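# Assemble the two printed bike pump parts on the stand

## Task

Fit the two 3D-printed parts together so they match the completed bike pump shown on the stand, as a museum exhibit. The assembled pump must not have toppled or be left leaning, and nothing may be knocked over or pushed out of the work area.

## Robot and tools

ROBOT. A LinearBot: an omnidirectional base with a column about 1.7 m tall. A carriage rides the column (lift_m) and holds two identical six-joint arms, left and right, each with a two-finger gripper. Arm bases sit about 0.57 m + lift_m above the floor, and carriage parts hang about 0.15 m lower. A hand reaches about 0.78 m from its shoulder but only about 0.38 m below its arm base. The hand is about 0.16 m long and 0.1 m wide (0.14 m when open), and fingertips taper to about 0.005 m thick. Parked joints 1-6 are 0, 0.05, 0.05, 1.45, 0, 0. Cameras: carriage_camera (fixed, forward, about 20 degrees down), left_wrist_camera and right_wrist_camera (looking past the fingertips).

FRAMES. All positions are in metres. Base frame: origin on the floor below the base centre, x forward, y left, z up. left_hand and right_hand are reported in it, each the midpoint between that hand's pads; quat_wxyz gives the hand orientation (hand z along the fingers, fingers open along hand y; pointing straight up with joints 1, 5, 6 at 0 gives (1,0,0,0)). base_odometry is in the frame the base had at the start, counts only wheel turns (slip counts as travel), heading in rad, left positive, -3.142 to 3.142. Hand readings tend to sit above the true hand, especially at long reach.

move. One action per call. "base" is an object holding exactly one key, each a relative offset from where the base last reported itself: translate_m (metres, forward positive, -2 to 2), strafe_m (metres, left positive, -2 to 2), rotate_rad (radians, counter-clockwise positive, -6.3 to 6.3). "joints" is a single object for both arms, keyed by joint name, each value an absolute target: lift_m 0 to 1 m; for each arm (prefix left_ or right_): joint1_rad -2.617 to 3.054 (vertical axis, 0 forward, positive left); joint2_rad 0 to 3.141 (shoulder: 0 upper arm back and level, 1.57 upright, 3.14 forward level); joint3_rad 0 to 3.141 (elbow, 0 folded, 3.14 straight); joint4_rad -1.57 to 1.57 (wrist pitch, positive lifts fingertips); joint5_rad -1.57 to 1.57 (wrist yaw, positive swings fingertips to the RIGHT); joint6_rad -2.094 to 2.094 (roll about the fingers, positive clockwise seen from the forearm); gripper_m 0 to 0.093 m (pad gap). Joints you omit keep their old targets. "speeds" caps top speeds for this action only: translate_m and strafe_m 0.02-0.5 m/s, rotate_rad 0.05-1.57 rad/s, lift_m 0.08-0.27 m/s (default 0.25; others default to their maximum). "min_time_s" (0.1-8 s) sets a minimum duration for arm and gripper motions; 2 or more straightens the hand path a little, while too short a value makes arms race and overshoot. "cameras" lists camera names or ["all"]; "blocking" false returns within about half a second while motion continues. Unknown keys make the call invalid; out-of-range values get it refused, and a refusal or unrequested stop cancels the later move/wait/finished_scene calls of that reply.

RESULTS. The "move" line reads "done" when every motion finished, otherwise the worst status. base_status and joint_status per motion: moving, done, off_target (rested away from target, may still push), contact_stop, time_out (the robot gave up, holds there), stopped, not_followed (a self-collision check withheld arm targets), limit_stop_at_motor_heat. on_its_own lists what happened uncommanded; its "held at" is a target. motor_effort is percent of maximum, bracket = peak in last action; a lift effort that keeps dropping while descending means a hand or load is resting on something. Joint torques follow joint order and wrap at ±28 N m for joints 1-3. Gripper holding a hard part reads up to about 0.005 m under the part width (some read up to 0.002 over); empty and shut reads 0.000-0.003. Grip is light just under the first-touch reading and full at about 0.005 m below; to release, command well above the reading. "pictures" names image order.

OTHER TOOLS. wait(seconds 0-10, cameras) lets the scene run and returns the state, early if running moves settle. stop(cameras) brakes every running motion; braked joints may keep pressing. zoom_image(camera, region [x0,y0,x1,y1] pixels from the top-left, at most 504 by 504) enlarges part of that camera's latest image. finished_scene(scene 1) ends the scene for good; the assembly must hold without the robot.

CAUTIONS. Hands bow off straight lines; unfold away from objects and approach in small steps. Arms have no contact stop and keep pressing; a freed arm snaps to target. Never let arms strike or squeeze each other, including a gripper closing on the other arm's fingers. With joint 2 below 0.8, an outward joint 1 swing of 0.5 rad or more can hit the column. To untangle withheld arms, send one arm its current readings with joint 1 turned away, then the other. Keep hands and loads from falling or being released in motion; don't slam anything. The base may contact_stop when pushing; back off about 0.2 m. Tipping risk rises with a high carriage, stretched or loaded arms, pushing or pulling, and sudden stops; a hand z rising by itself signals a lean. Arms held out, loaded, or pressing heat up: MOTOR HOT appears at 75 °C and at 100 °C the arm drops limp for 30-60 s; park to cool, then resend targets. The assembled pump must end upright, and nothing may leave the work area.

Each tool is called as name([rows], argument=value, ...), one row to a line, values as JSON.

## Session

move()

Scene clock: 0.00 s.
Joint torques (N m): no reading
base_odometry: x=+0.000 y=+0.000 heading=+0.000
base_status: not commanded
joint_positions: lift_m=+0.300 left_joint1_rad=-0.004 left_joint2_rad=+0.050 left_joint3_rad=+0.045 left_joint4_rad=+1.455 left_joint5_rad=-0.040 left_joint6_rad=+0.029 left_gripper_m=+0.09396 right_joint1_rad=+0.012 right_joint2_rad=+0.065 right_joint3_rad=+0.043 right_joint4_rad=+1.479 right_joint5_rad=+0.049 right_joint6_rad=+0.005 right_gripper_m=+0.09396
joint_status: not commanded
motor_effort: lift_m=+18 drive_wheels=-1
left_hand: x=+0.2605 y=+0.3165 z=+1.3248 quat_wxyz=(+0.998, -0.019, +0.061, +0.013) (m; base frame)
right_hand: x=+0.2598 y=-0.3179 z=+1.3249 quat_wxyz=(+0.998, +0.024, +0.056, +0.007) (m; base frame)
pictures: carriage_camera, left_wrist_camera, right_wrist_camera
Images, in order (width x height): carriage_camera 672x504, left_wrist_camera 672x504, right_wrist_camera 672x504.

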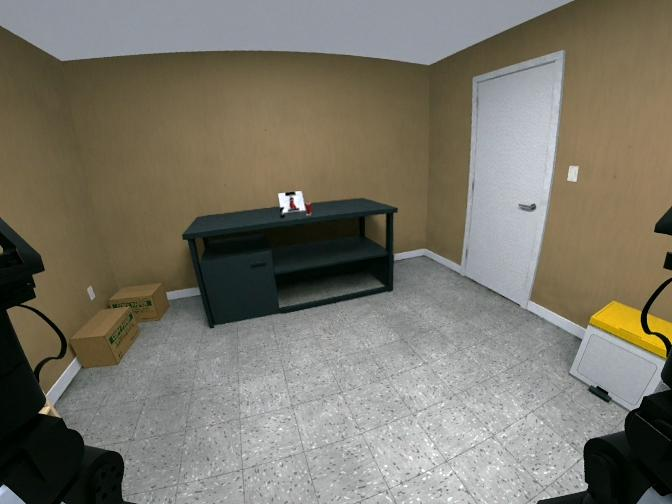

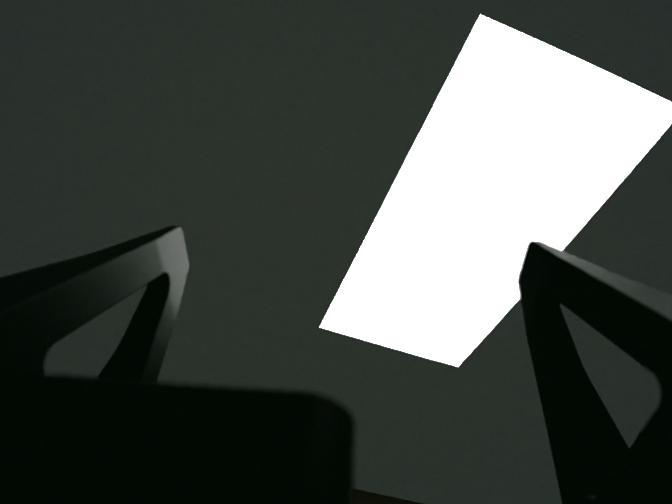

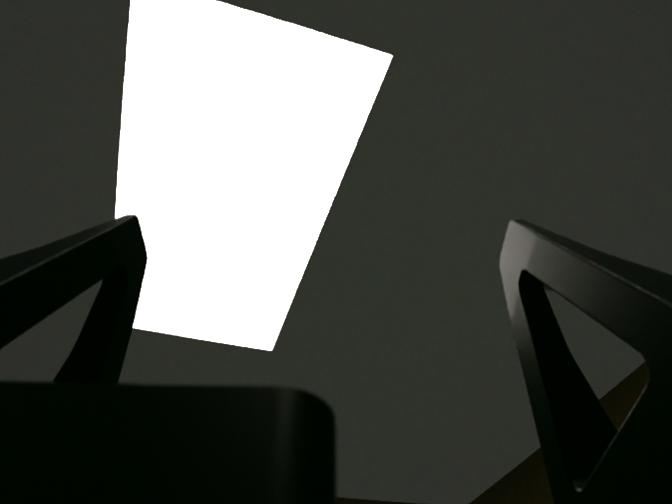

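zoom_image(camera="carriage_camera", region=[250, 170, 350, 240])

Scaled by 5.040.

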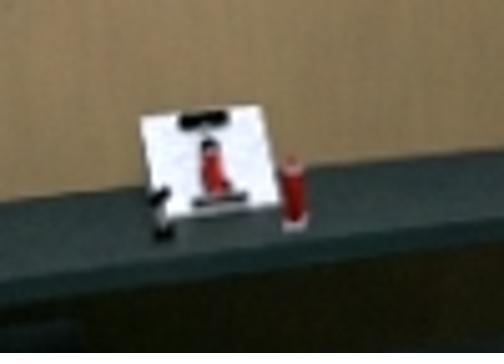

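move(base={"rotate_rad": 0.37}, joints={"lift_m": 0.45})

move(base={"strafe_m": -0.67}, speeds={"strafe_m": 0.35})

move(base={"translate_m": 0.9}, speeds={"translate_m": 0.35}, cameras=["carriage_camera"])

Scene clock: 24.77 s.
Joint torques (N m): left_arm=[-0.17 3.66 5.44 -0.27 -0.04 -0.04] | right_arm=[0.12 3.71 5.94 -0.3 0 0.04]
move: done
base_odometry: x=+0.000 y=+0.000 heading=+0.370
base_status: done
joint_positions: lift_m=+0.450 left_joint1_rad=-0.004 left_joint2_rad=+0.050 left_joint3_rad=+0.045 left_joint4_rad=+1.455 left_joint5_rad=-0.040 left_joint6_rad=+0.029 left_gripper_m=+0.09396 right_joint1_rad=+0.012 right_joint2_rad=+0.065 right_joint3_rad=+0.043 right_joint4_rad=+1.478 right_joint5_rad=+0.049 right_joint6_rad=+0.005 right_gripper_m=+0.09396
joint_status: all done
motor_effort: lift_m=+18(24) drive_wheels=+4(11)
left_hand: x=+0.2605 y=+0.3165 z=+1.4748 quat_wxyz=(+0.998, -0.019, +0.061, +0.013) (m; base frame)
right_hand: x=+0.2600 y=-0.3179 z=+1.4748 quat_wxyz=(+0.998, +0.024, +0.057, +0.007) (m; base frame)
pictures: none

Scene clock: 28.47 s.
Joint torques (N m): left_arm=[-0.18 3.67 5.44 -0.27 -0.04 -0.03] | right_arm=[-0.06 3.71 5.94 -0.3 0 0.03]
move: done
base_odometry: x=+0.243 y=-0.625 heading=+0.371
base_status: done
joint_positions: lift_m=+0.450 left_joint1_rad=-0.004 left_joint2_rad=+0.050 left_joint3_rad=+0.045 left_joint4_rad=+1.455 left_joint5_rad=-0.040 left_joint6_rad=+0.029 left_gripper_m=+0.09396 right_joint1_rad=+0.012 right_joint2_rad=+0.065 right_joint3_rad=+0.043 right_joint4_rad=+1.478 right_joint5_rad=+0.049 right_joint6_rad=+0.005 right_gripper_m=+0.09396
joint_status: not commanded
motor_effort: lift_m=+19(20) drive_wheels=-6(14)
left_hand: x=+0.2605 y=+0.3165 z=+1.4748 quat_wxyz=(+0.998, -0.019, +0.061, +0.013) (m; base frame)
right_hand: x=+0.2600 y=-0.3179 z=+1.4748 quat_wxyz=(+0.998, +0.024, +0.057, +0.007) (m; base frame)
pictures: none

Scene clock: 32.83 s.
Joint torques (N m): left_arm=[-0.18 3.63 5.45 -0.27 -0.04 -0.04] | right_arm=[0.12 3.74 6.02 -0.32 0 0.04]
move: done
base_odometry: x=+1.082 y=-0.299 heading=+0.370
base_status: done
joint_positions: lift_m=+0.450 left_joint1_rad=-0.004 left_joint2_rad=+0.050 left_joint3_rad=+0.045 left_joint4_rad=+1.455 left_joint5_rad=-0.040 left_joint6_rad=+0.029 left_gripper_m=+0.09396 right_joint1_rad=+0.012 right_joint2_rad=+0.065 right_joint3_rad=+0.043 right_joint4_rad=+1.478 right_joint5_rad=+0.049 right_joint6_rad=+0.005 right_gripper_m=+0.09396
joint_status: not commanded
motor_effort: lift_m=+20(20) drive_wheels=-3(12)
left_hand: x=+0.2604 y=+0.3165 z=+1.4748 quat_wxyz=(+0.998, -0.019, +0.061, +0.013) (m; base frame)
right_hand: x=+0.2600 y=-0.3179 z=+1.4748 quat_wxyz=(+0.998, +0.024, +0.057, +0.007) (m; base frame)
pictures: carriage_camera
Images, in order (width x height): carriage_camera 672x504.

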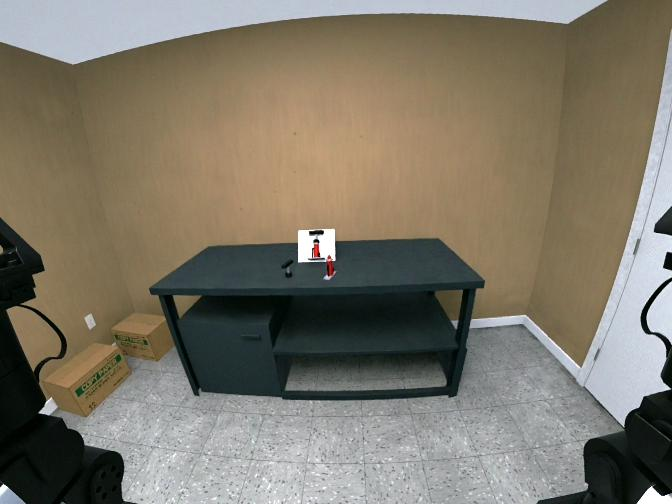

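move(base={"translate_m": 0.7}, speeds={"translate_m": 0.3}, cameras=["carriage_camera"])

zoom_image(camera="carriage_camera", region=[240, 210, 400, 330])

Scene clock: 42.10 s.
Joint torques (N m): left_arm=[-0.18 3.69 5.42 -0.27 -0.04 -0.04] | right_arm=[0.16 3.75 6.13 -0.27 0 0.04]
move: done
base_odometry: x=+1.735 y=-0.046 heading=+0.370
base_status: done
joint_positions: lift_m=+0.450 left_joint1_rad=-0.004 left_joint2_rad=+0.050 left_joint3_rad=+0.045 left_joint4_rad=+1.455 left_joint5_rad=-0.040 left_joint6_rad=+0.029 left_gripper_m=+0.09396 right_joint1_rad=+0.012 right_joint2_rad=+0.065 right_joint3_rad=+0.043 right_joint4_rad=+1.478 right_joint5_rad=+0.049 right_joint6_rad=+0.005 right_gripper_m=+0.09396
joint_status: not commanded
motor_effort: lift_m=+18(20) drive_wheels=-3(12)
left_hand: x=+0.2604 y=+0.3165 z=+1.4748 quat_wxyz=(+0.998, -0.019, +0.061, +0.013) (m; base frame)
right_hand: x=+0.2600 y=-0.3179 z=+1.4748 quat_wxyz=(+0.998, +0.024, +0.057, +0.007) (m; base frame)
pictures: carriage_camera
Images, in order (width x height): carriage_camera 672x504.

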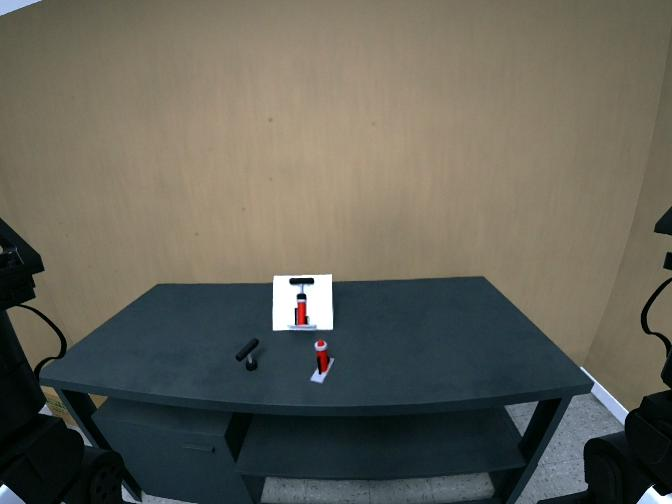

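Scaled by 3.150.

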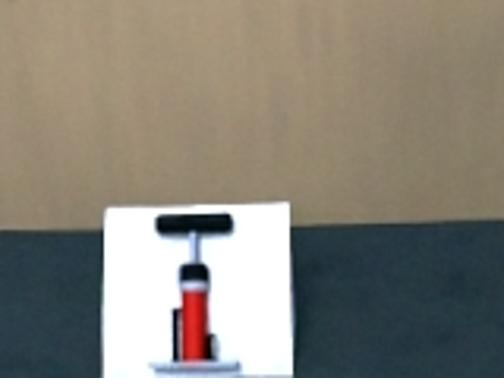

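zoom_image(camera="carriage_camera", region=[220, 265, 350, 395])

Scaled by 3.877.

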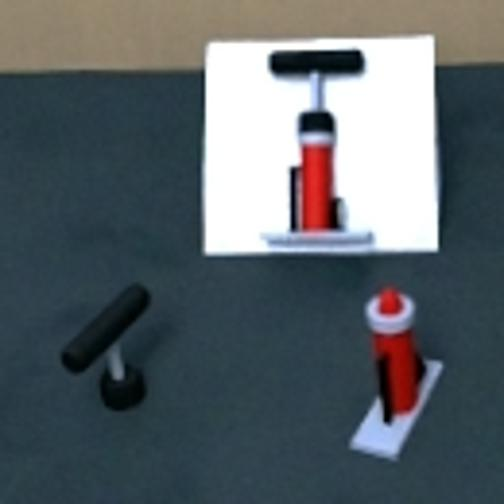

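move(base={"translate_m": 0.2}, speeds={"translate_m": 0.2})

move(joints={"left_joint1_rad":0,"left_joint2_rad":1.5,"left_joint3_rad":1.4,"left_joint4_rad":-1.45,"left_joint5_rad":0,"left_joint6_rad":0}, cameras=["carriage_camera","left_wrist_camera"])

Scene clock: 69.13 s.
Joint torques (N m): left_arm=[-0.18 3.67 5.44 -0.27 -0.04 -0.04] | right_arm=[0.17 3.79 6.02 -0.25 0 0.03]
move: done
base_odometry: x=+1.921 y=+0.026 heading=+0.370
base_status: done
joint_positions: lift_m=+0.450 left_joint1_rad=-0.004 left_joint2_rad=+0.050 left_joint3_rad=+0.045 left_joint4_rad=+1.455 left_joint5_rad=-0.040 left_joint6_rad=+0.029 left_gripper_m=+0.09396 right_joint1_rad=+0.012 right_joint2_rad=+0.065 right_joint3_rad=+0.043 right_joint4_rad=+1.478 right_joint5_rad=+0.049 right_joint6_rad=+0.005 right_gripper_m=+0.09396
joint_status: not commanded
motor_effort: lift_m=+19(20) drive_wheels=-3(11)
left_hand: x=+0.2605 y=+0.3165 z=+1.4748 quat_wxyz=(+0.998, -0.019, +0.061, +0.013) (m; base frame)
right_hand: x=+0.2601 y=-0.3179 z=+1.4748 quat_wxyz=(+0.998, +0.024, +0.057, +0.007) (m; base frame)
pictures: none

Scene clock: 71.43 s.
Joint torques (N m): left_arm=[0.17 -4.53 7.82 0.21 0.08 -0.11] | right_arm=[0.16 3.74 5.96 -0.27 0.01 0.03]
move: done
base_odometry: x=+1.921 y=+0.026 heading=+0.370
base_status: not commanded
joint_positions: lift_m=+0.450 left_joint1_rad=-0.004 left_joint2_rad=+1.486 left_joint3_rad=+1.378 left_joint4_rad=-1.432 left_joint5_rad=-0.014 left_joint6_rad=+0.007 left_gripper_m=+0.09396 right_joint1_rad=+0.012 right_joint2_rad=+0.065 right_joint3_rad=+0.043 right_joint4_rad=+1.478 right_joint5_rad=+0.049 right_joint6_rad=+0.005 right_gripper_m=+0.09396
joint_status: all done
motor_effort: lift_m=+19(20) drive_wheels=-3(3)
left_hand: x=+0.4844 y=+0.3109 z=+1.2052 quat_wxyz=(+0.015, +0.006, +1.000, +0.007) (m; base frame)
right_hand: x=+0.2601 y=-0.3179 z=+1.4748 quat_wxyz=(+0.998, +0.024, +0.057, +0.007) (m; base frame)
pictures: carriage_camera, left_wrist_camera
Images, in order (width x height): carriage_camera 672x504, left_wrist_camera 672x504.

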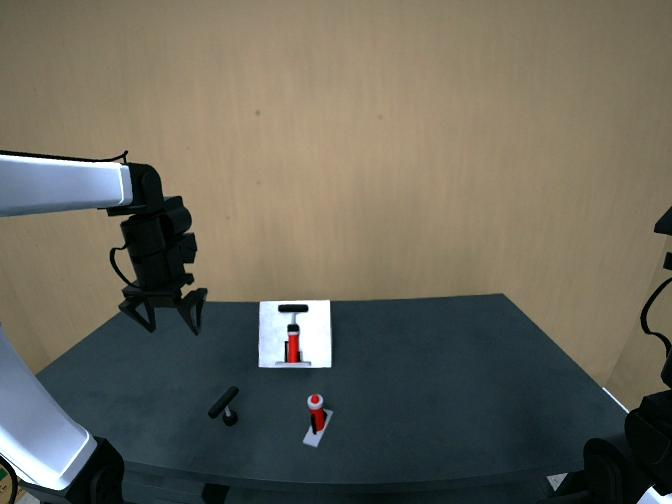

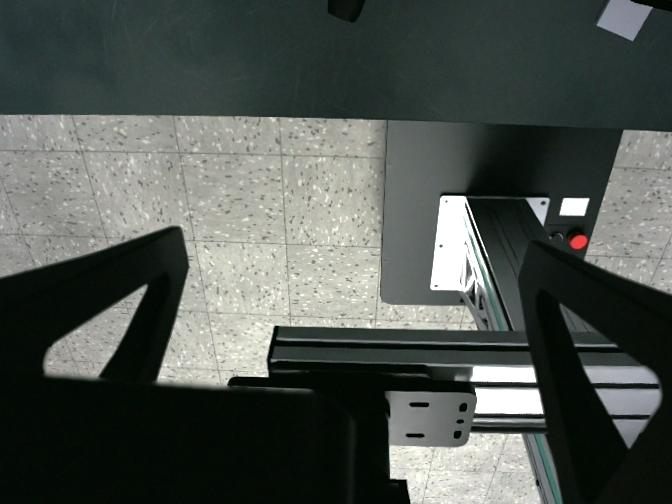

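move(joints={"left_joint1_rad":-0.09,"left_joint2_rad":1.832,"left_joint3_rad":1.532,"left_joint4_rad":-1.271,"left_joint5_rad":0,"left_joint6_rad":0}, cameras=["carriage_camera","left_wrist_camera"])

Scene clock: 96.43 s.
Joint torques (N m): left_arm=[-0.39 -7.88 7.64 0.42 0.06 -0.11] | right_arm=[0.13 3.74 5.98 -0.28 0.01 0.03]
move: done
base_odometry: x=+1.921 y=+0.026 heading=+0.370
base_status: not commanded
joint_positions: lift_m=+0.450 left_joint1_rad=-0.087 left_joint2_rad=+1.822 left_joint3_rad=+1.511 left_joint4_rad=-1.288 left_joint5_rad=-0.012 left_joint6_rad=+0.007 left_gripper_m=+0.09396 right_joint1_rad=+0.012 right_joint2_rad=+0.065 right_joint3_rad=+0.043 right_joint4_rad=+1.478 right_joint5_rad=+0.049 right_joint6_rad=+0.005 right_gripper_m=+0.09396
joint_status: all done
motor_effort: lift_m=+19(20) drive_wheels=+1(3)
left_hand: x=+0.5583 y=+0.2830 z=+1.1468 quat_wxyz=(-0.014, +0.047, +0.999, +0.007) (m; base frame)
right_hand: x=+0.2601 y=-0.3179 z=+1.4748 quat_wxyz=(+0.998, +0.024, +0.057, +0.007) (m; base frame)
pictures: carriage_camera, left_wrist_camera
Images, in order (width x height): carriage_camera 672x504, left_wrist_camera 672x504.

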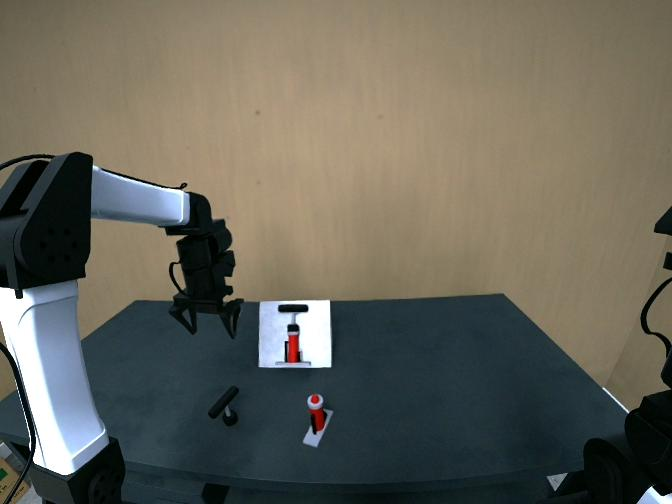

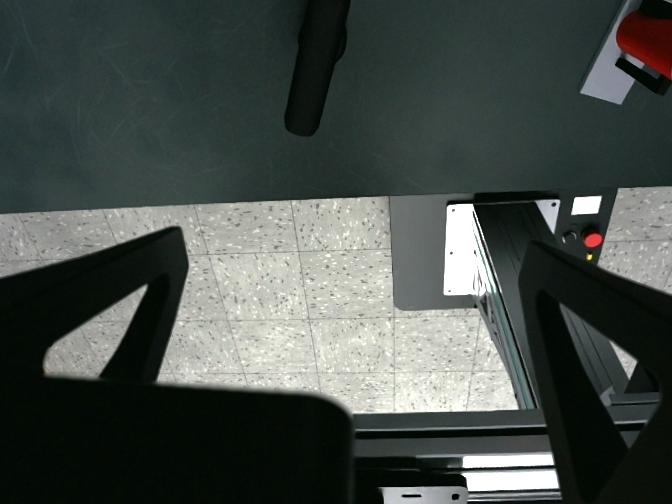

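move(joints={"left_joint1_rad":-0.085,"left_joint2_rad":2.285,"left_joint3_rad":2.22,"left_joint4_rad":-1.48,"left_joint5_rad":0.01,"left_joint6_rad":0}, cameras=["carriage_camera","left_wrist_camera"])

Scene clock: 108.17 s.
Joint torques (N m): left_arm=[-0.01 -10.48 7.73 0.23 0.08 -0.11] | right_arm=[0.2 3.75 5.97 -0.28 0 0.03]
move: done
base_odometry: x=+1.921 y=+0.026 heading=+0.370
base_status: not commanded
joint_positions: lift_m=+0.450 left_joint1_rad=-0.087 left_joint2_rad=+2.262 left_joint3_rad=+2.199 left_joint4_rad=-1.462 left_joint5_rad=-0.004 left_joint6_rad=+0.007 left_gripper_m=+0.09396 right_joint1_rad=+0.012 right_joint2_rad=+0.065 right_joint3_rad=+0.043 right_joint4_rad=+1.478 right_joint5_rad=+0.049 right_joint6_rad=+0.005 right_gripper_m=+0.09396
joint_status: all done
motor_effort: lift_m=+19(20) drive_wheels=+1(1)
left_hand: x=+0.6752 y=+0.2713 z=+1.1569 quat_wxyz=(+0.023, +0.047, +0.999, +0.001) (m; base frame)
right_hand: x=+0.2601 y=-0.3179 z=+1.4748 quat_wxyz=(+0.998, +0.024, +0.057, +0.007) (m; base frame)
pictures: carriage_camera, left_wrist_camera
Images, in order (width x height): carriage_camera 672x504, left_wrist_camera 672x504.

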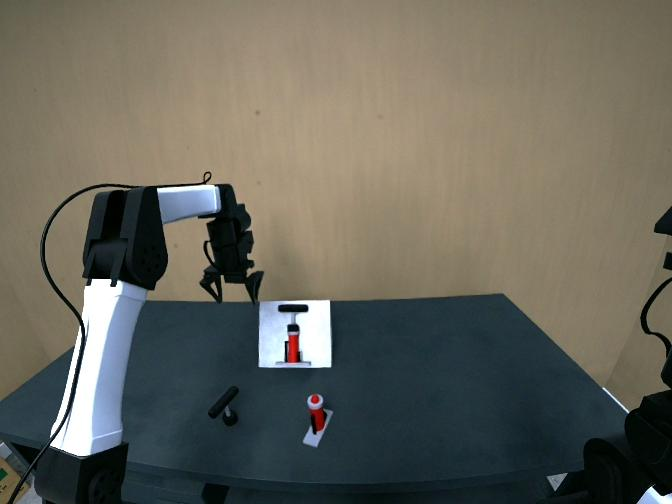

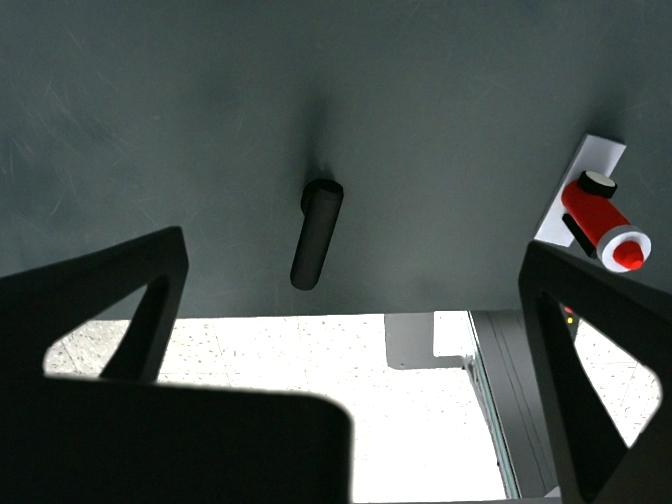

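move(joints={"left_joint1_rad":-0.09,"left_joint2_rad":1.995,"left_joint3_rad":1.35,"left_joint4_rad":-0.914,"left_joint5_rad":0.01,"left_joint6_rad":0.29}, cameras=["carriage_camera","left_wrist_camera"], min_time_s=2)

Scene clock: 142.17 s.
Joint torques (N m): left_arm=[-0.4 -13.41 4.7 0.38 0.1 0.04] | right_arm=[0.18 3.73 5.96 -0.27 -0.01 0.03]
move: done
base_odometry: x=+1.921 y=+0.026 heading=+0.370
base_status: not commanded
joint_positions: lift_m=+0.450 left_joint1_rad=-0.087 left_joint2_rad=+2.037 left_joint3_rad=+1.357 left_joint4_rad=-0.932 left_joint5_rad=-0.003 left_joint6_rad=+0.282 left_gripper_m=+0.09396 right_joint1_rad=+0.012 right_joint2_rad=+0.065 right_joint3_rad=+0.043 right_joint4_rad=+1.478 right_joint5_rad=+0.049 right_joint6_rad=+0.005 right_gripper_m=+0.09396
joint_status: all done
motor_effort: lift_m=+19(20) drive_wheels=+1(1)
left_hand: x=+0.5845 y=+0.2792 z=+1.0374 quat_wxyz=(-0.021, +0.184, +0.983, +0.000) (m; base frame)
right_hand: x=+0.2601 y=-0.3179 z=+1.4748 quat_wxyz=(+0.998, +0.024, +0.057, +0.007) (m; base frame)
pictures: carriage_camera, left_wrist_camera
Images, in order (width x height): carriage_camera 672x504, left_wrist_camera 672x504.

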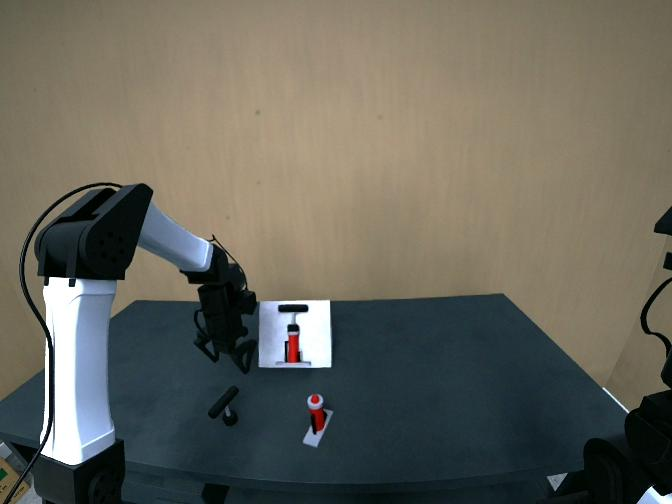

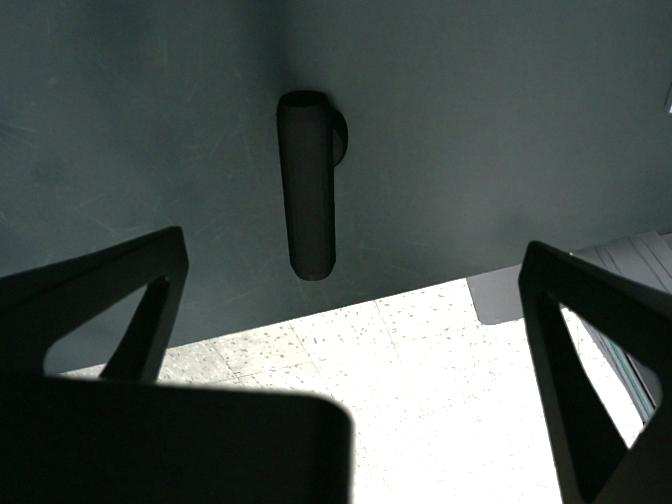

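move(joints={"lift_m":0.415}, cameras=["carriage_camera","left_wrist_camera"])

Scene clock: 176.97 s.
Joint torques (N m): left_arm=[-0.4 -11.89 5.33 0.38 0.1 0.04] | right_arm=[0.18 3.74 5.98 -0.29 0 0.04]
move: done
base_odometry: x=+1.921 y=+0.026 heading=+0.370
base_status: not commanded
joint_positions: lift_m=+0.415 left_joint1_rad=-0.087 left_joint2_rad=+2.020 left_joint3_rad=+1.351 left_joint4_rad=-0.926 left_joint5_rad=-0.003 left_joint6_rad=+0.284 left_gripper_m=+0.09396 right_joint1_rad=+0.012 right_joint2_rad=+0.065 right_joint3_rad=+0.043 right_joint4_rad=+1.478 right_joint5_rad=+0.049 right_joint6_rad=+0.005 right_gripper_m=+0.09396
joint_status: all done
motor_effort: lift_m=+18(19) drive_wheels=-3(3)
left_hand: x=+0.5858 y=+0.2790 z=+1.0069 quat_wxyz=(-0.012, +0.184, +0.983, +0.000) (m; base frame)
right_hand: x=+0.2601 y=-0.3179 z=+1.4399 quat_wxyz=(+0.998, +0.024, +0.057, +0.007) (m; base frame)
pictures: carriage_camera, left_wrist_camera
Images, in order (width x height): carriage_camera 672x504, left_wrist_camera 672x504.

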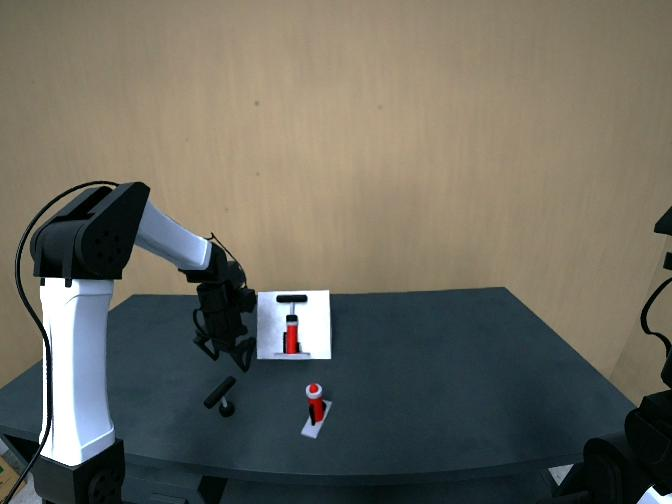

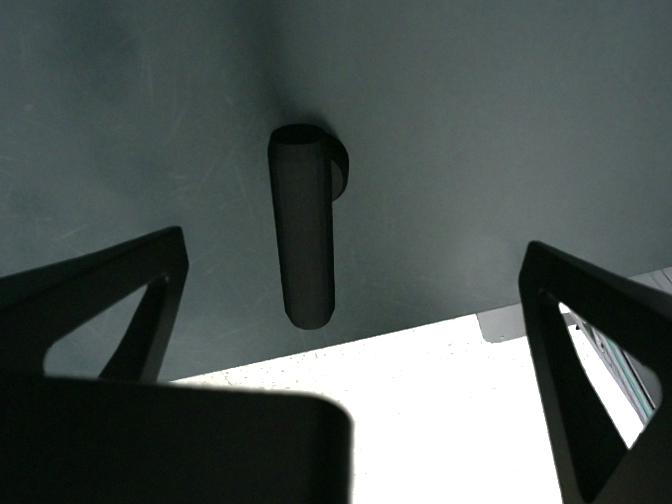

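move(joints={"left_joint1_rad":-0.007,"left_joint2_rad":1.92,"left_joint3_rad":1.23,"left_joint4_rad":-0.85,"left_joint5_rad":0.01,"left_joint6_rad":0.34}, cameras=["carriage_camera","left_wrist_camera"], min_time_s=1.5)

move(joints={"lift_m":0.375}, cameras=["carriage_camera","left_wrist_camera"])

Scene clock: 202.27 s.
Joint torques (N m): left_arm=[0.24 -12.52 4.62 0.43 0.1 0.05] | right_arm=[0.17 3.73 5.96 -0.28 0 0.03]
move: done
base_odometry: x=+1.921 y=+0.026 heading=+0.370
base_status: not commanded
joint_positions: lift_m=+0.415 left_joint1_rad=-0.012 left_joint2_rad=+1.960 left_joint3_rad=+1.238 left_joint4_rad=-0.867 left_joint5_rad=-0.003 left_joint6_rad=+0.333 left_gripper_m=+0.09396 right_joint1_rad=+0.012 right_joint2_rad=+0.065 right_joint3_rad=+0.043 right_joint4_rad=+1.478 right_joint5_rad=+0.049 right_joint6_rad=+0.005 right_gripper_m=+0.09396
joint_status: all done
motor_effort: lift_m=+19(19) drive_wheels=-3(3)
left_hand: x=+0.5682 y=+0.3061 z=+1.0013 quat_wxyz=(-0.009, +0.172, +0.985, +0.000) (m; base frame)
right_hand: x=+0.2601 y=-0.3179 z=+1.4399 quat_wxyz=(+0.998, +0.024, +0.057, +0.007) (m; base frame)
pictures: carriage_camera, left_wrist_camera
Images, in order (width x height): carriage_camera 672x504, left_wrist_camera 672x504.

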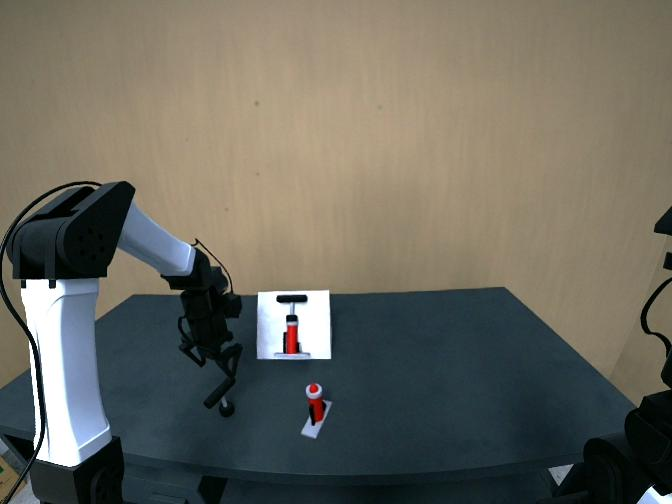

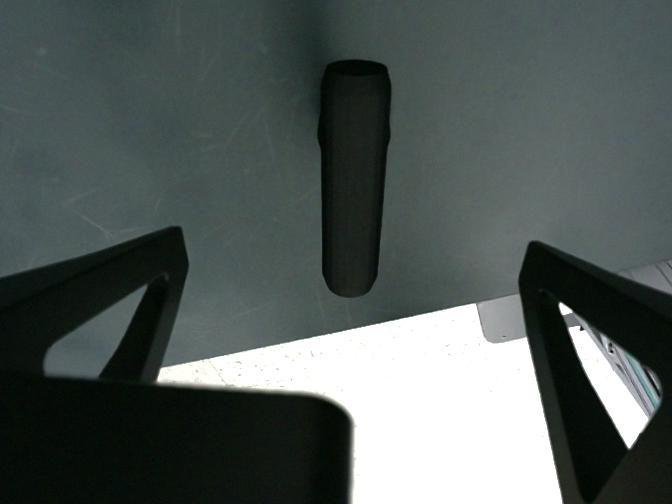

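Scene clock: 202.97 s.
Joint torques (N m): left_arm=[0.24 -10.95 5.26 0.41 0.1 0.04] | right_arm=[0.13 3.63 5.98 -0.28 -0.01 0.04]
move: done
base_odometry: x=+1.921 y=+0.026 heading=+0.370
base_status: not commanded
joint_positions: lift_m=+0.375 left_joint1_rad=-0.012 left_joint2_rad=+1.942 left_joint3_rad=+1.231 left_joint4_rad=-0.861 left_joint5_rad=-0.003 left_joint6_rad=+0.333 left_gripper_m=+0.09396 right_joint1_rad=+0.012 right_joint2_rad=+0.065 right_joint3_rad=+0.043 right_joint4_rad=+1.478 right_joint5_rad=+0.049 right_joint6_rad=+0.005 right_gripper_m=+0.09396
joint_status: all done
motor_effort: lift_m=+18(19) drive_wheels=-3(3)
left_hand: x=+0.5694 y=+0.3060 z=+0.9655 quat_wxyz=(+0.000, +0.172, +0.985, +0.001) (m; base frame)
right_hand: x=+0.2601 y=-0.3179 z=+1.3998 quat_wxyz=(+0.998, +0.024, +0.057, +0.007) (m; base frame)
pictures: carriage_camera, left_wrist_camera
Images, in order (width x height): carriage_camera 672x504, left_wrist_camera 672x504.

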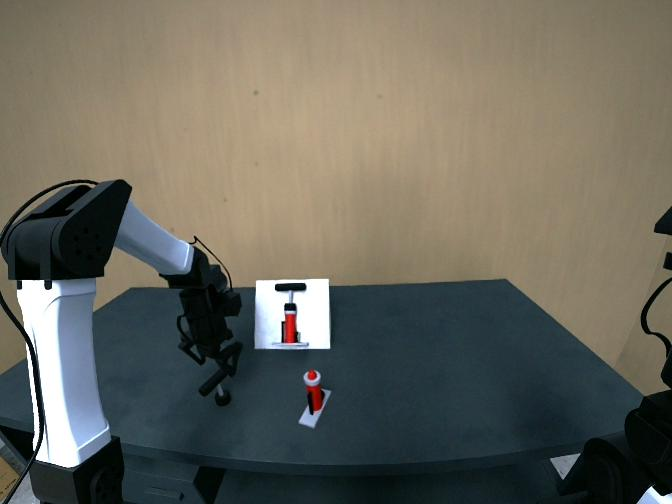

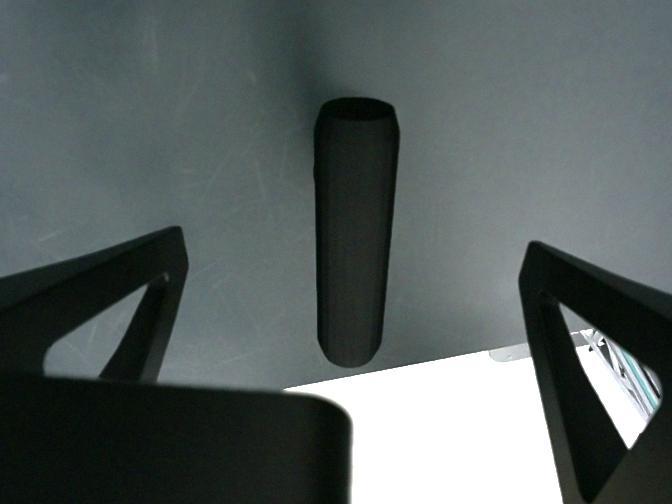

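move(joints={"left_joint1_rad":0.005,"left_joint2_rad":1.862,"left_joint3_rad":1.14,"left_joint4_rad":-0.83,"left_joint5_rad":0.01,"left_joint6_rad":0.34}, cameras=["carriage_camera","left_wrist_camera"], min_time_s=1)

zoom_image(camera="carriage_camera", region=[160, 300, 360, 450])

Scene clock: 220.87 s.
Joint torques (N m): left_arm=[0.25 -11.71 4.57 0.4 0.1 0.04] | right_arm=[0.13 3.78 5.97 -0.29 0 0.03]
move: done
base_odometry: x=+1.921 y=+0.026 heading=+0.370
base_status: not commanded
joint_positions: lift_m=+0.375 left_joint1_rad=-0.001 left_joint2_rad=+1.900 left_joint3_rad=+1.148 left_joint4_rad=-0.847 left_joint5_rad=-0.003 left_joint6_rad=+0.333 left_gripper_m=+0.09396 right_joint1_rad=+0.012 right_joint2_rad=+0.065 right_joint3_rad=+0.043 right_joint4_rad=+1.478 right_joint5_rad=+0.049 right_joint6_rad=+0.005 right_gripper_m=+0.09396
joint_status: all done
motor_effort: lift_m=+19(20) drive_wheels=-3(3)
left_hand: x=+0.5471 y=+0.3099 z=+0.9601 quat_wxyz=(-0.014, +0.166, +0.986, -0.001) (m; base frame)
right_hand: x=+0.2601 y=-0.3179 z=+1.3998 quat_wxyz=(+0.998, +0.024, +0.057, +0.007) (m; base frame)
pictures: carriage_camera, left_wrist_camera
Images, in order (width x height): carriage_camera 672x504, left_wrist_camera 672x504.

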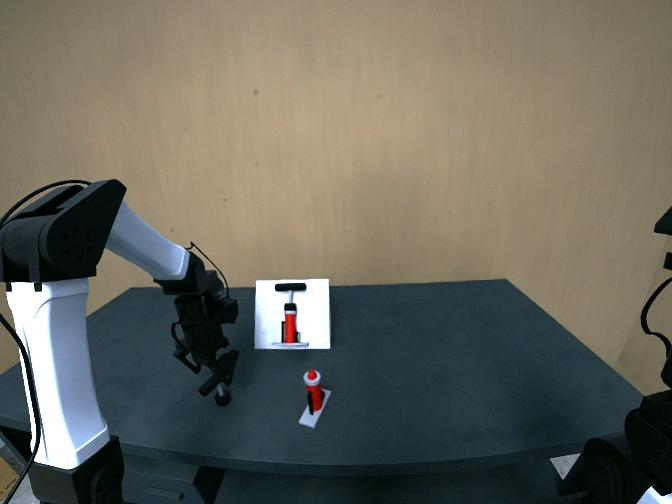

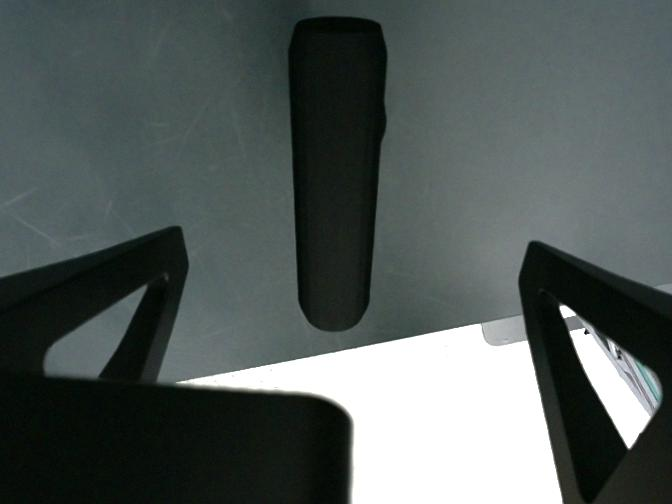

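Scaled by 2.520.

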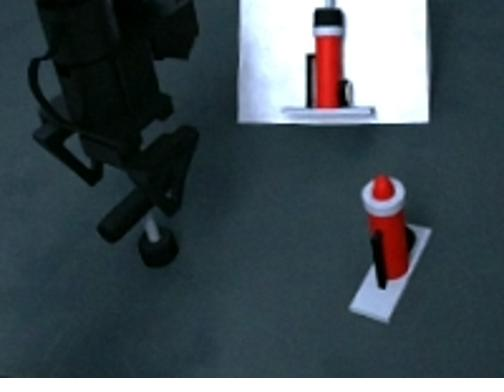

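move(joints={"lift_m":0.35,"left_joint1_rad":0.025}, cameras=["carriage_camera","left_wrist_camera"])

zoom_image(camera="carriage_camera", region=[160, 300, 360, 450])

Scene clock: 227.80 s.
Joint torques (N m): left_arm=[0.02 -10.44 5.11 0.4 0.09 0.04] | right_arm=[0.18 3.81 6.04 -0.24 -0.01 0.03]
move: done
base_odometry: x=+1.921 y=+0.026 heading=+0.370
base_status: not commanded
joint_positions: lift_m=+0.350 left_joint1_rad=+0.023 left_joint2_rad=+1.885 left_joint3_rad=+1.142 left_joint4_rad=-0.842 left_joint5_rad=-0.001 left_joint6_rad=+0.334 left_gripper_m=+0.09396 right_joint1_rad=+0.012 right_joint2_rad=+0.065 right_joint3_rad=+0.043 right_joint4_rad=+1.478 right_joint5_rad=+0.049 right_joint6_rad=+0.005 right_gripper_m=+0.09396
joint_status: all done
motor_effort: lift_m=+18(19) drive_wheels=-3(3)
left_hand: x=+0.5478 y=+0.3172 z=+0.9382 quat_wxyz=(-0.008, +0.155, +0.988, -0.001) (m; base frame)
right_hand: x=+0.2601 y=-0.3179 z=+1.3748 quat_wxyz=(+0.998, +0.024, +0.057, +0.007) (m; base frame)
pictures: carriage_camera, left_wrist_camera
Images, in order (width x height): carriage_camera 672x504, left_wrist_camera 672x504.

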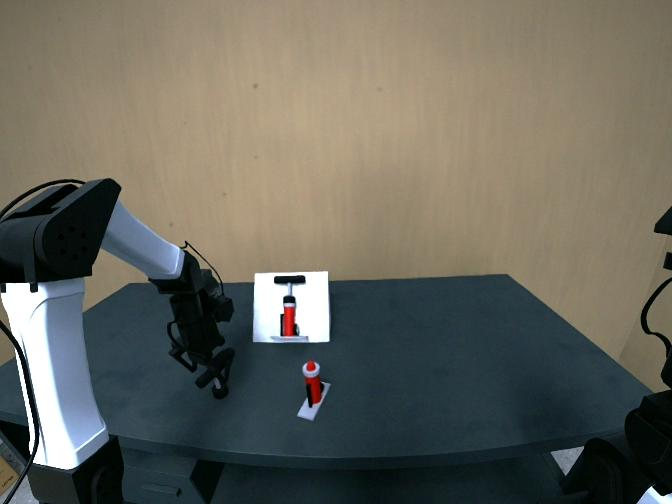

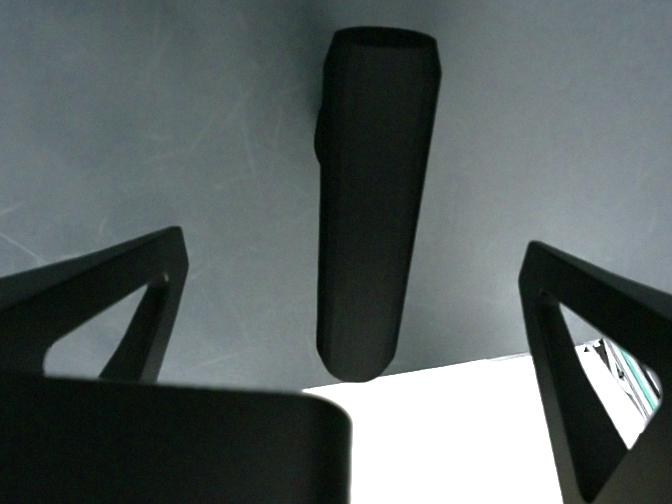

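Scaled by 2.520.

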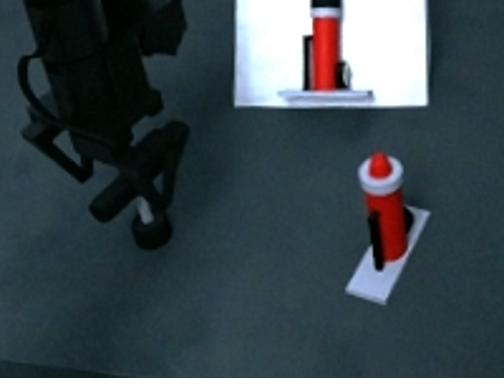

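move(joints={"lift_m":0.333,"left_joint6_rad":0.43}, cameras=["carriage_camera","left_wrist_camera"])

zoom_image(camera="carriage_camera", region=[160, 320, 280, 410])

Scene clock: 234.67 s.
Joint torques (N m): left_arm=[-0.02 -10.24 5.31 0.39 0.09 0.03] | right_arm=[0.17 3.67 5.97 -0.28 -0.02 0.05]
move: done
base_odometry: x=+1.921 y=+0.026 heading=+0.370
base_status: not commanded
joint_positions: lift_m=+0.333 left_joint1_rad=+0.023 left_joint2_rad=+1.883 left_joint3_rad=+1.140 left_joint4_rad=-0.841 left_joint5_rad=-0.001 left_joint6_rad=+0.422 left_gripper_m=+0.09396 right_joint1_rad=+0.012 right_joint2_rad=+0.065 right_joint3_rad=+0.043 right_joint4_rad=+1.478 right_joint5_rad=+0.049 right_joint6_rad=+0.005 right_gripper_m=+0.09396
joint_status: all done
motor_effort: lift_m=+20(20) drive_wheels=-3(3)
left_hand: x=+0.5475 y=+0.3172 z=+0.9213 quat_wxyz=(-0.007, +0.198, +0.980, -0.001) (m; base frame)
right_hand: x=+0.2601 y=-0.3179 z=+1.3578 quat_wxyz=(+0.998, +0.024, +0.057, +0.007) (m; base frame)
pictures: carriage_camera, left_wrist_camera
Images, in order (width x height): carriage_camera 672x504, left_wrist_camera 672x504.

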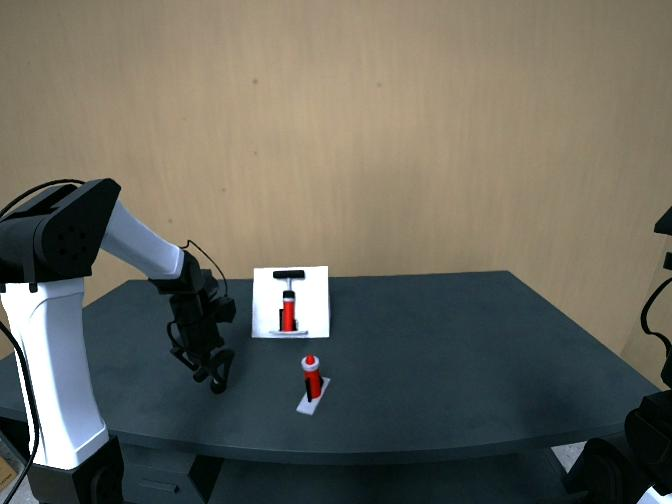

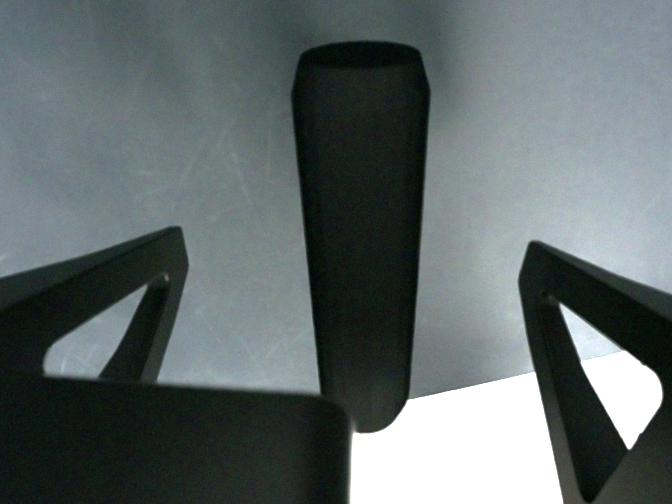

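Scaled by 4.200.

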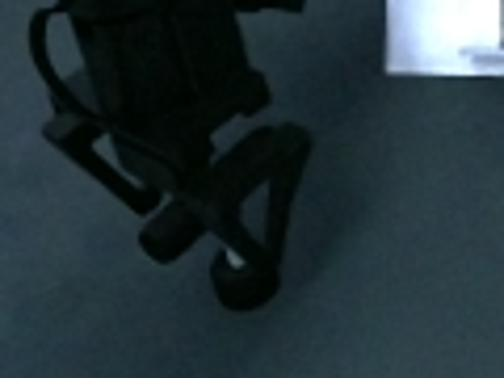

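move(joints={"left_gripper_m":0.035}, min_time_s=1.5, cameras=["left_wrist_camera"])

move(joints={"left_gripper_m":0.012}, min_time_s=1.5, cameras=["left_wrist_camera"])

Scene clock: 240.83 s.
Joint torques (N m): left_arm=[-0.02 -10.26 5.29 0.38 0.09 0.04] | right_arm=[0.13 3.73 5.94 -0.28 0 0.03]
move: done
base_odometry: x=+1.921 y=+0.026 heading=+0.370
base_status: not commanded
joint_positions: lift_m=+0.333 left_joint1_rad=+0.023 left_joint2_rad=+1.883 left_joint3_rad=+1.140 left_joint4_rad=-0.841 left_joint5_rad=-0.001 left_joint6_rad=+0.423 left_gripper_m=+0.03509 right_joint1_rad=+0.012 right_joint2_rad=+0.065 right_joint3_rad=+0.043 right_joint4_rad=+1.478 right_joint5_rad=+0.049 right_joint6_rad=+0.005 right_gripper_m=+0.09396
joint_status: all done
motor_effort: lift_m=+18(20) drive_wheels=+1(1)
left_hand: x=+0.5475 y=+0.3172 z=+0.9213 quat_wxyz=(-0.007, +0.199, +0.980, -0.001) (m; base frame)
right_hand: x=+0.2601 y=-0.3179 z=+1.3578 quat_wxyz=(+0.998, +0.024, +0.057, +0.007) (m; base frame)
pictures: left_wrist_camera
Images, in order (width x height): left_wrist_camera 672x504.

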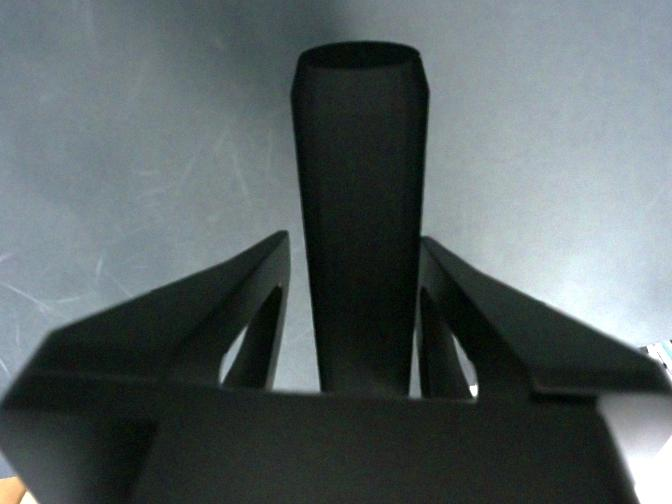

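Scene clock: 242.63 s.
Joint torques (N m): left_arm=[-0.01 -10.28 5.3 0.39 0.09 0.04] | right_arm=[0.25 3.71 5.97 -0.29 0 0.03]
move: off_target
base_odometry: x=+1.921 y=+0.026 heading=+0.370
base_status: not commanded
joint_positions: lift_m=+0.333 left_joint1_rad=+0.023 left_joint2_rad=+1.883 left_joint3_rad=+1.140 left_joint4_rad=-0.841 left_joint5_rad=-0.001 left_joint6_rad=+0.423 left_gripper_m=+0.02123 right_joint1_rad=+0.012 right_joint2_rad=+0.065 right_joint3_rad=+0.043 right_joint4_rad=+1.478 right_joint5_rad=+0.049 right_joint6_rad=+0.005 right_gripper_m=+0.09396
joint_status: left_gripper_m off_target (ended at +0.02126, target +0.01200)
motor_effort: lift_m=+19(20) drive_wheels=+1(1)
left_hand: x=+0.5475 y=+0.3172 z=+0.9213 quat_wxyz=(-0.007, +0.199, +0.980, -0.001) (m; base frame)
right_hand: x=+0.2601 y=-0.3179 z=+1.3578 quat_wxyz=(+0.998, +0.024, +0.057, +0.007) (m; base frame)
pictures: left_wrist_camera
Images, in order (width x height): left_wrist_camera 672x504.

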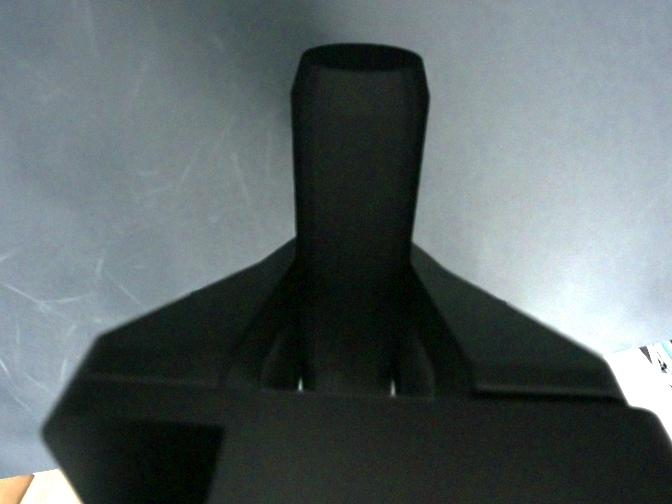

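move(joints={"lift_m":0.56}, speeds={"lift_m":0.15}, cameras=["carriage_camera","left_wrist_camera"])

zoom_image(camera="carriage_camera", region=[160, 320, 360, 470])

Scene clock: 259.90 s.
Joint torques (N m): left_arm=[-0.01 -10.24 5.33 0.38 0.09 0.04] | right_arm=[0.18 3.77 5.96 -0.28 0 0.03]
move: done
base_odometry: x=+1.921 y=+0.026 heading=+0.370
base_status: not commanded
joint_positions: lift_m=+0.560 left_joint1_rad=+0.023 left_joint2_rad=+1.883 left_joint3_rad=+1.139 left_joint4_rad=-0.840 left_joint5_rad=-0.001 left_joint6_rad=+0.424 left_gripper_m=+0.02123 right_joint1_rad=+0.012 right_joint2_rad=+0.065 right_joint3_rad=+0.043 right_joint4_rad=+1.478 right_joint5_rad=+0.049 right_joint6_rad=+0.005 right_gripper_m=+0.09396
joint_status: all done
motor_effort: lift_m=+19(23) drive_wheels=+1(3)
left_hand: x=+0.5477 y=+0.3172 z=+1.1483 quat_wxyz=(-0.007, +0.199, +0.980, -0.001) (m; base frame)
right_hand: x=+0.2601 y=-0.3179 z=+1.5849 quat_wxyz=(+0.998, +0.024, +0.057, +0.007) (m; base frame)
pictures: carriage_camera, left_wrist_camera
Images, in order (width x height): carriage_camera 672x504, left_wrist_camera 672x504.

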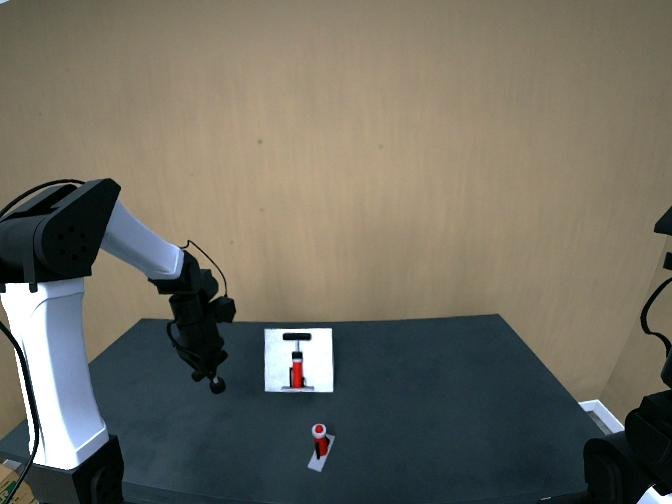

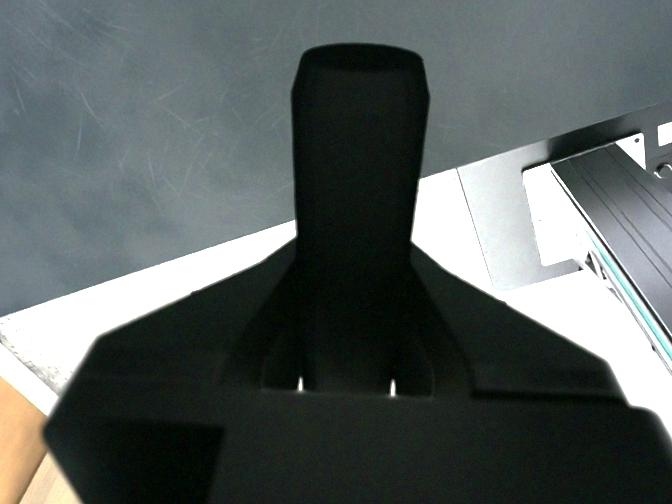

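Scaled by 2.520.

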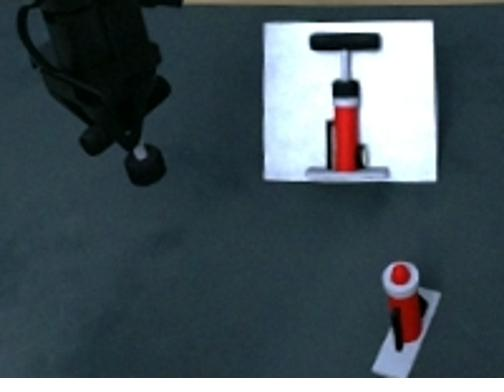

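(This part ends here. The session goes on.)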